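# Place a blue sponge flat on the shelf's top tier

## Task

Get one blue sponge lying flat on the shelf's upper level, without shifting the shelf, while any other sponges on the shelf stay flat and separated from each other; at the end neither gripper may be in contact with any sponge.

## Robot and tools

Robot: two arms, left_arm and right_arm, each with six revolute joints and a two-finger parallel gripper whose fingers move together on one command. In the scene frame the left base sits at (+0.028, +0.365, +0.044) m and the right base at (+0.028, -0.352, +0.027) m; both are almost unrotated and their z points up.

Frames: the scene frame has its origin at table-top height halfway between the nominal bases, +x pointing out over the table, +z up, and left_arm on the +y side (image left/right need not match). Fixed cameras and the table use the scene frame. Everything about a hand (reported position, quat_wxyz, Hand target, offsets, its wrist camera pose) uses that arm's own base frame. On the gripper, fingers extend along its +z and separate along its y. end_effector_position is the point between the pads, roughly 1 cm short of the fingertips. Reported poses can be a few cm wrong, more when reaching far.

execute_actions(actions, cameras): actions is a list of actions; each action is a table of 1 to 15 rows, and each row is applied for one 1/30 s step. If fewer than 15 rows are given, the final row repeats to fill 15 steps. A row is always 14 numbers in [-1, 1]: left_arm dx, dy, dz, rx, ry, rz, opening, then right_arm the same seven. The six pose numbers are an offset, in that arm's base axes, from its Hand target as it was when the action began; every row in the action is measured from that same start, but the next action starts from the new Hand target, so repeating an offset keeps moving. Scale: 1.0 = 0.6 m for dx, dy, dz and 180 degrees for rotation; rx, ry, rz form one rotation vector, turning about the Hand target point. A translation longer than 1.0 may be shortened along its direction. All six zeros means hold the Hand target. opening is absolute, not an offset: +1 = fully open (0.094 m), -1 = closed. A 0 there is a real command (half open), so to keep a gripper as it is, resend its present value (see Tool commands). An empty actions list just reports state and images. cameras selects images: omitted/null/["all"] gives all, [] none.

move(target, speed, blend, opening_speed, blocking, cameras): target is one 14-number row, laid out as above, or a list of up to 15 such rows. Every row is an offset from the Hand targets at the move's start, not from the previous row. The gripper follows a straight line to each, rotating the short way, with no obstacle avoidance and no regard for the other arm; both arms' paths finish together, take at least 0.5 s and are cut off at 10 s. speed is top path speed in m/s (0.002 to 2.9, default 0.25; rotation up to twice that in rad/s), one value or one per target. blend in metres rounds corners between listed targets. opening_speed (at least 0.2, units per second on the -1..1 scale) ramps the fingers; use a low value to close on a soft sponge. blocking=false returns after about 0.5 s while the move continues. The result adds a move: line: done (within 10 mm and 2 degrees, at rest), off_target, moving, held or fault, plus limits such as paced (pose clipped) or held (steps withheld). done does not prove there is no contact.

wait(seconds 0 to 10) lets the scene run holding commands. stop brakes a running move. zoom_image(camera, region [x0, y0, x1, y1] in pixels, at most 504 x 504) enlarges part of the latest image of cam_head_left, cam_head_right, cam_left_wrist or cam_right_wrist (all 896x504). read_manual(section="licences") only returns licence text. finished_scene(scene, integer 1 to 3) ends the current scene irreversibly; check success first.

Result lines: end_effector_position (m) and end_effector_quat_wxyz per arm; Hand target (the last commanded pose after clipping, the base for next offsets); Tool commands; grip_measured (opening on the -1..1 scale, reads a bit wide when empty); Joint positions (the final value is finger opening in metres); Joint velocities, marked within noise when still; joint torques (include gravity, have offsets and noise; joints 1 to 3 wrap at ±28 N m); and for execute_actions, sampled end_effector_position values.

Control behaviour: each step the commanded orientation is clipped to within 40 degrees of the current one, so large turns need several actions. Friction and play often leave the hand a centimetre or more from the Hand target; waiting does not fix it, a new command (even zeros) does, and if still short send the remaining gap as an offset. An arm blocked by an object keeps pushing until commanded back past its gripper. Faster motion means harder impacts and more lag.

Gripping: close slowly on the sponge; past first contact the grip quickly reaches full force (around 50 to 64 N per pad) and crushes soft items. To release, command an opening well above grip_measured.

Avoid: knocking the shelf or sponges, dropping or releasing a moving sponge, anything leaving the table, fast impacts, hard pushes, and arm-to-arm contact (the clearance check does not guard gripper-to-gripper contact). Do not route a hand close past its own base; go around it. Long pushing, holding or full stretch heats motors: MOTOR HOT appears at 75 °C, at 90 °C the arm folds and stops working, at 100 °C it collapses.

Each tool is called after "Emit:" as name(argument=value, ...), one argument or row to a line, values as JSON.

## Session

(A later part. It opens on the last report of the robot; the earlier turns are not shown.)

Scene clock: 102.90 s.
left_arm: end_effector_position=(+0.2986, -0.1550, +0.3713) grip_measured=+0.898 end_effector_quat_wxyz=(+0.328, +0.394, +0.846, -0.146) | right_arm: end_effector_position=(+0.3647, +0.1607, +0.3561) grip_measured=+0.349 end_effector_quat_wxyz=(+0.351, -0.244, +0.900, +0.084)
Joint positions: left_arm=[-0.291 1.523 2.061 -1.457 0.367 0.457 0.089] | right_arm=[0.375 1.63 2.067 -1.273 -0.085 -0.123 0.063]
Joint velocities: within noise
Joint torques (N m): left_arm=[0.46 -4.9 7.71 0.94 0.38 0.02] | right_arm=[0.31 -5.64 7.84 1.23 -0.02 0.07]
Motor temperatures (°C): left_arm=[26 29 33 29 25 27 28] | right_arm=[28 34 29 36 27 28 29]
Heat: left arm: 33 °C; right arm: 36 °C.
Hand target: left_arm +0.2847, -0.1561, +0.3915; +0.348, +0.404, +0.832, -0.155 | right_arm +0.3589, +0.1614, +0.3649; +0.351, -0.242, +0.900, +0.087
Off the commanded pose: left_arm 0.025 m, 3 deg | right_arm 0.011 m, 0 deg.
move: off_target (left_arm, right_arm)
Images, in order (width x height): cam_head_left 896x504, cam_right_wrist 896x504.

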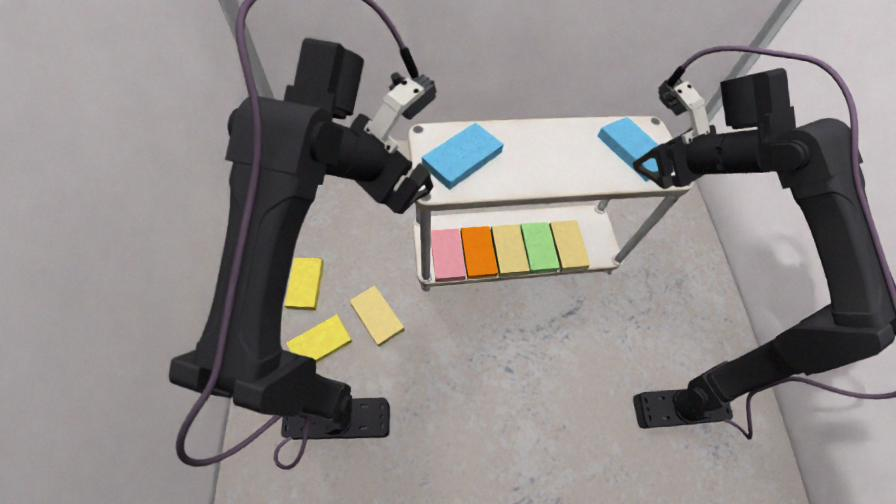

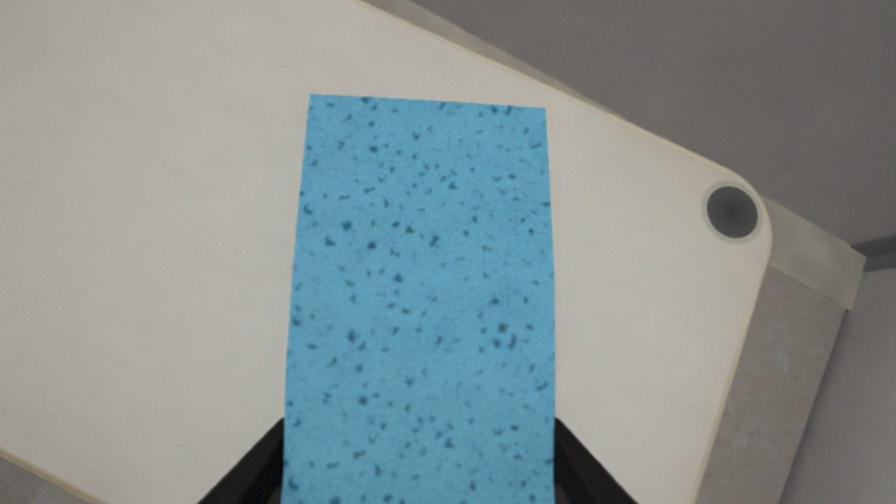

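Emit:
move(
  target=[0, 0, 0, 0, 0, 0, 0.9, 0, 0, -0.01, 0, 0, 0, 0.22],
  speed=0.04,
  cameras=["cam_right_wrist", "cam_head_left"],
)

Scene clock: 104.13 s.
left_arm: end_effector_position=(+0.2986, -0.1550, +0.3713) grip_measured=+0.898 end_effector_quat_wxyz=(+0.328, +0.394, +0.846, -0.146) | right_arm: end_effector_position=(+0.3647, +0.1607, +0.3561) grip_measured=+0.349 end_effector_quat_wxyz=(+0.351, -0.244, +0.900, +0.084)
Joint positions: left_arm=[-0.291 1.523 2.061 -1.457 0.367 0.457 0.089] | right_arm=[0.375 1.63 2.067 -1.273 -0.085 -0.123 0.063]
Joint velocities: within noise
Joint torques (N m): left_arm=[0.49 -4.9 7.66 0.94 0.4 0.05] | right_arm=[0.31 -6.8 4.22 1.52 -0.02 0.07]
Motor temperatures (°C): left_arm=[26 29 33 29 25 27 28] | right_arm=[28 34 29 36 27 28 29]
Heat: left arm: 33 °C; right arm: 36 °C.
Hand target: left_arm +0.2847, -0.1561, +0.3915; +0.348, +0.404, +0.832, -0.155 | right_arm +0.3589, +0.1614, +0.3589; +0.351, -0.242, +0.900, +0.087
Off the commanded pose: left_arm 0.025 m, 3 deg | right_arm 0.007 m, 0 deg.
move: off_target (left_arm)
Images, in order (width x height): cam_head_left 896x504, cam_right_wrist 896x504.

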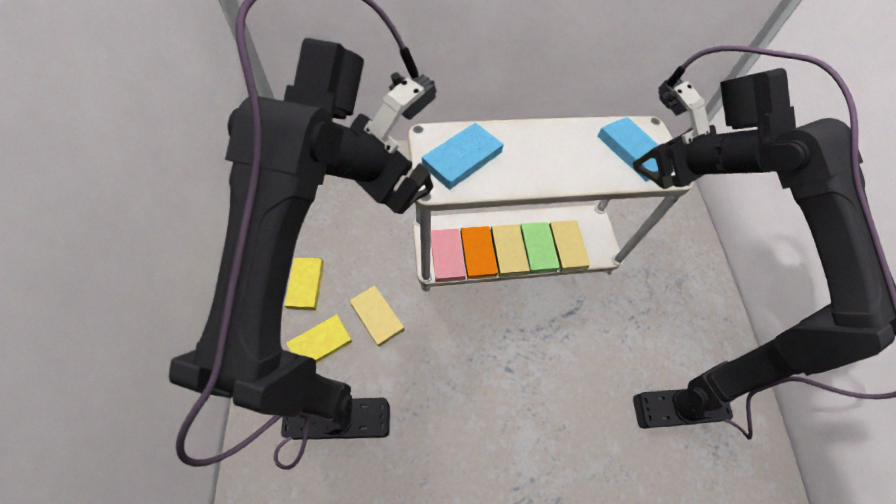

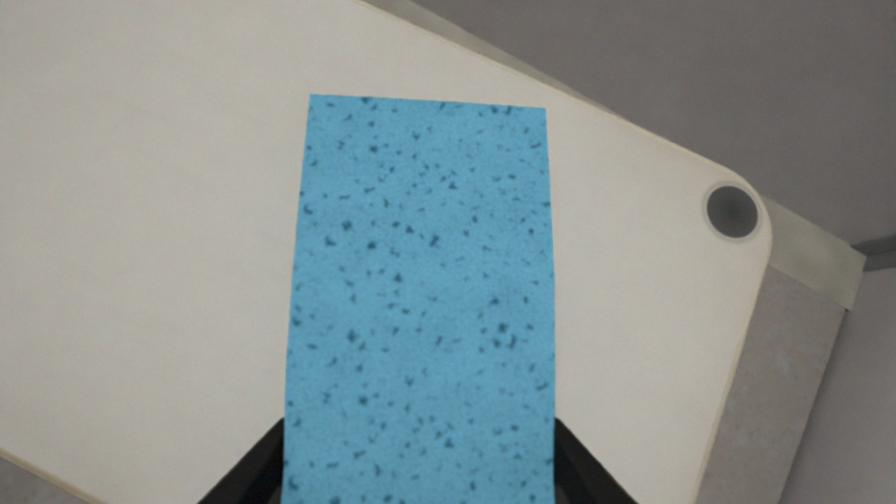

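Emit:
move(
  target=[0, 0, 0, 0, 0, 0, 0.9, 0, 0, -0.01, 0, 0, 0, 0.22],
  speed=0.04,
  cameras=["cam_right_wrist"],
)

Scene clock: 105.30 s.
left_arm: end_effector_position=(+0.2986, -0.1550, +0.3713) grip_measured=+0.898 end_effector_quat_wxyz=(+0.328, +0.394, +0.846, -0.146) | right_arm: end_effector_position=(+0.3642, +0.1602, +0.3518) grip_measured=+0.349 end_effector_quat_wxyz=(+0.349, -0.244, +0.901, +0.083)
Joint positions: left_arm=[-0.291 1.523 2.061 -1.457 0.367 0.457 0.089] | right_arm=[0.375 1.618 2.034 -1.256 -0.084 -0.123 0.063]
Joint velocities: within noise
Joint torques (N m): left_arm=[0.44 -4.92 7.66 0.93 0.4 0.04] | right_arm=[0.32 -7.23 3.08 1.67 -0.03 0.07]
Motor temperatures (°C): left_arm=[26 29 33 29 25 27 28] | right_arm=[28 34 29 36 27 28 29]
Heat: left arm: 33 °C; right arm: 36 °C.
Hand target: left_arm +0.2847, -0.1561, +0.3915; +0.348, +0.404, +0.832, -0.155 | right_arm +0.3589, +0.1614, +0.3529; +0.351, -0.242, +0.900, +0.087
Off the commanded pose: left_arm 0.025 m, 3 deg | right_arm 0.006 m, 1 deg.
move: off_target (left_arm)
Images, in order (width x height): cam_right_wrist 896x504.

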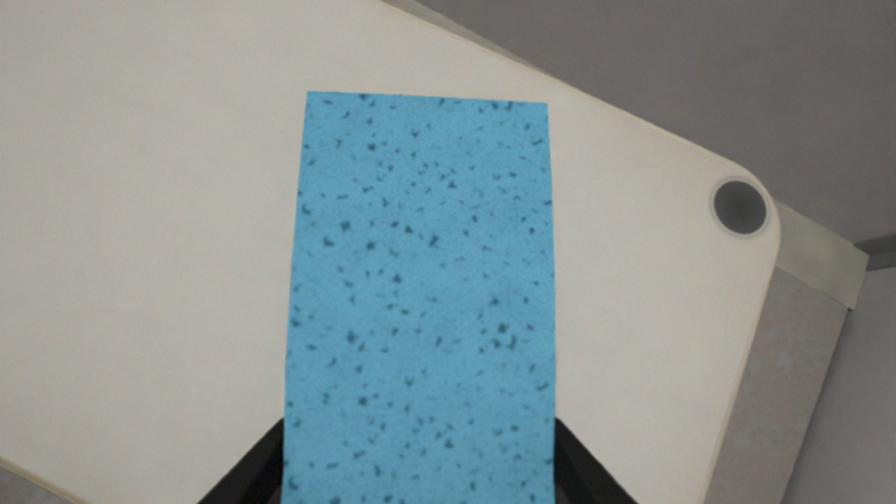

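Emit:
move(
  target=[
    [0, 0, 0, 0, 0, 0, 0.9, 0, 0, 0.003, 0, 0, 0, 0.75],
    [0, 0, 0, 0, 0, 0, 0.9, -0.13, -0.075, 0.07, 0, 0, 0, 0.9],
  ],
  speed=[0.05, 0.15],
  opening_speed=0.5,
)

Scene clock: 109.47 s.
left_arm: end_effector_position=(+0.2986, -0.1550, +0.3713) grip_measured=+0.898 end_effector_quat_wxyz=(+0.328, +0.394, +0.846, -0.146) | right_arm: end_effector_position=(+0.2927, +0.1197, +0.3831) grip_measured=+0.897 end_effector_quat_wxyz=(+0.343, -0.237, +0.905, +0.082)
Joint positions: left_arm=[-0.291 1.523 2.061 -1.457 0.367 0.457 0.089] | right_arm=[0.322 1.446 2.056 -1.467 -0.111 -0.149 0.089]
Joint velocities: within noise
Joint torques (N m): left_arm=[0.43 -4.92 7.64 0.93 0.4 0.04] | right_arm=[-0.49 -4.83 6.67 1.18 -0.22 -0.07]
Motor temperatures (°C): left_arm=[26 29 33 29 25 27 28] | right_arm=[28 34 29 35 27 28 29]
Heat: left arm: 33 °C; right arm: 35 °C.
Hand target: left_arm +0.2847, -0.1561, +0.3915; +0.348, +0.404, +0.832, -0.155 | right_arm +0.2809, +0.1164, +0.3949; +0.351, -0.242, +0.900, +0.087
Off the commanded pose: left_arm 0.025 m, 3 deg | right_arm 0.017 m, 1 deg.
move: off_target (left_arm, right_arm); target 2's new opening was sent with right_arm's hand 0.017 m and 1 deg from that target

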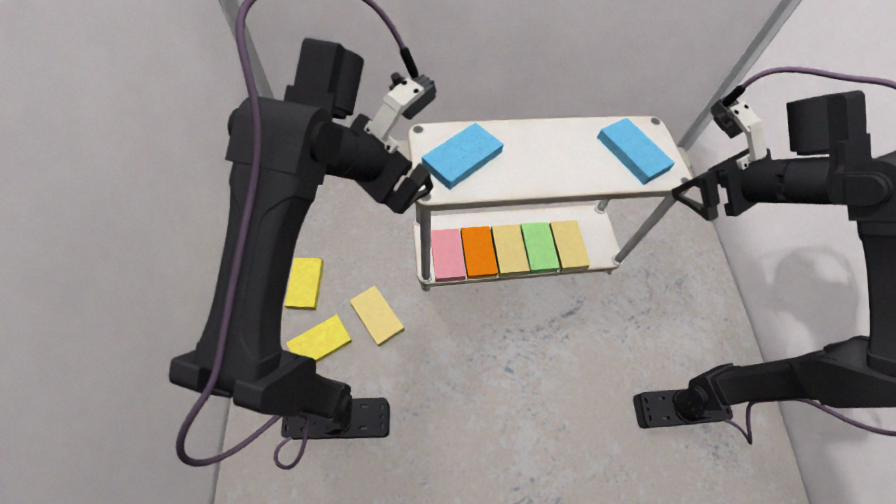

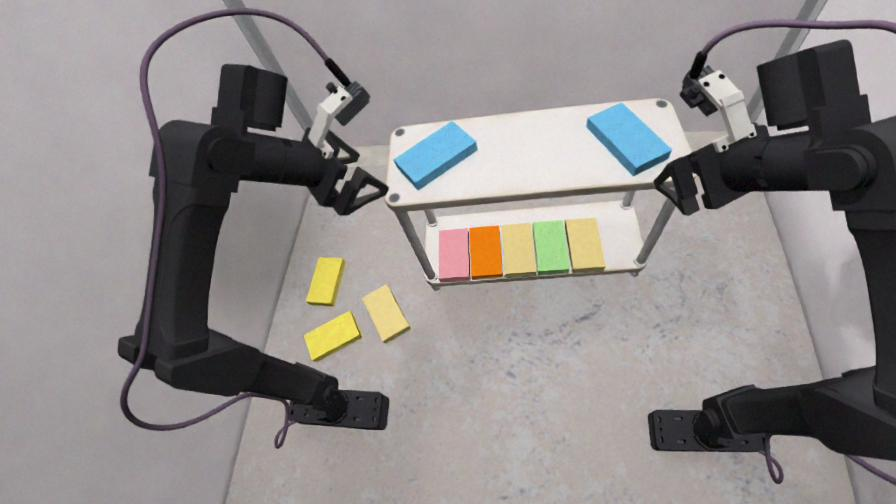

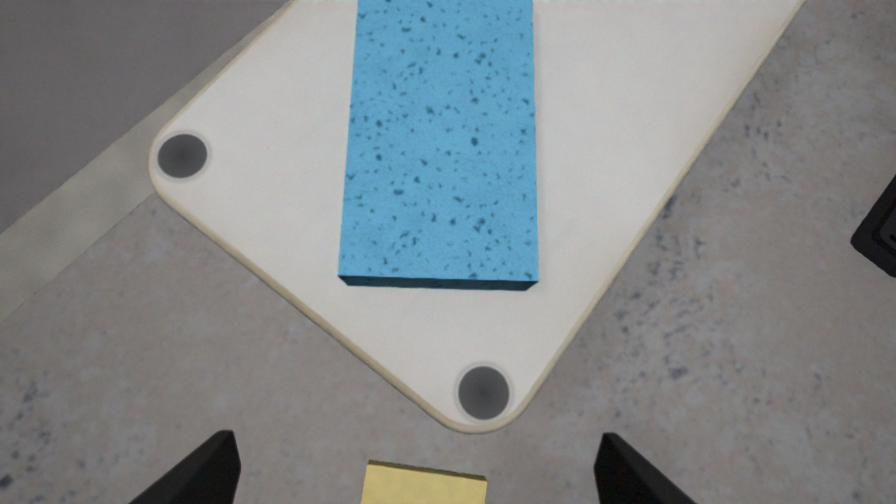

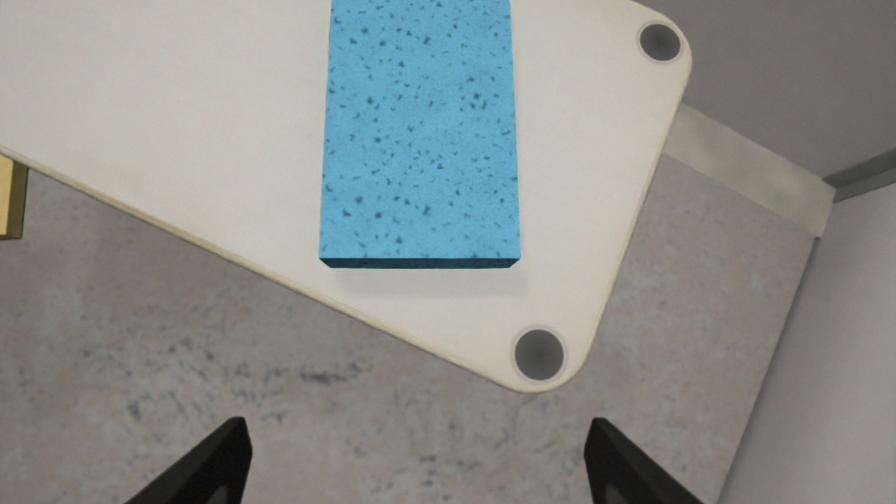

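Emit:
finished_scene(
  scene=1,
)

The scene is finished: the task was done.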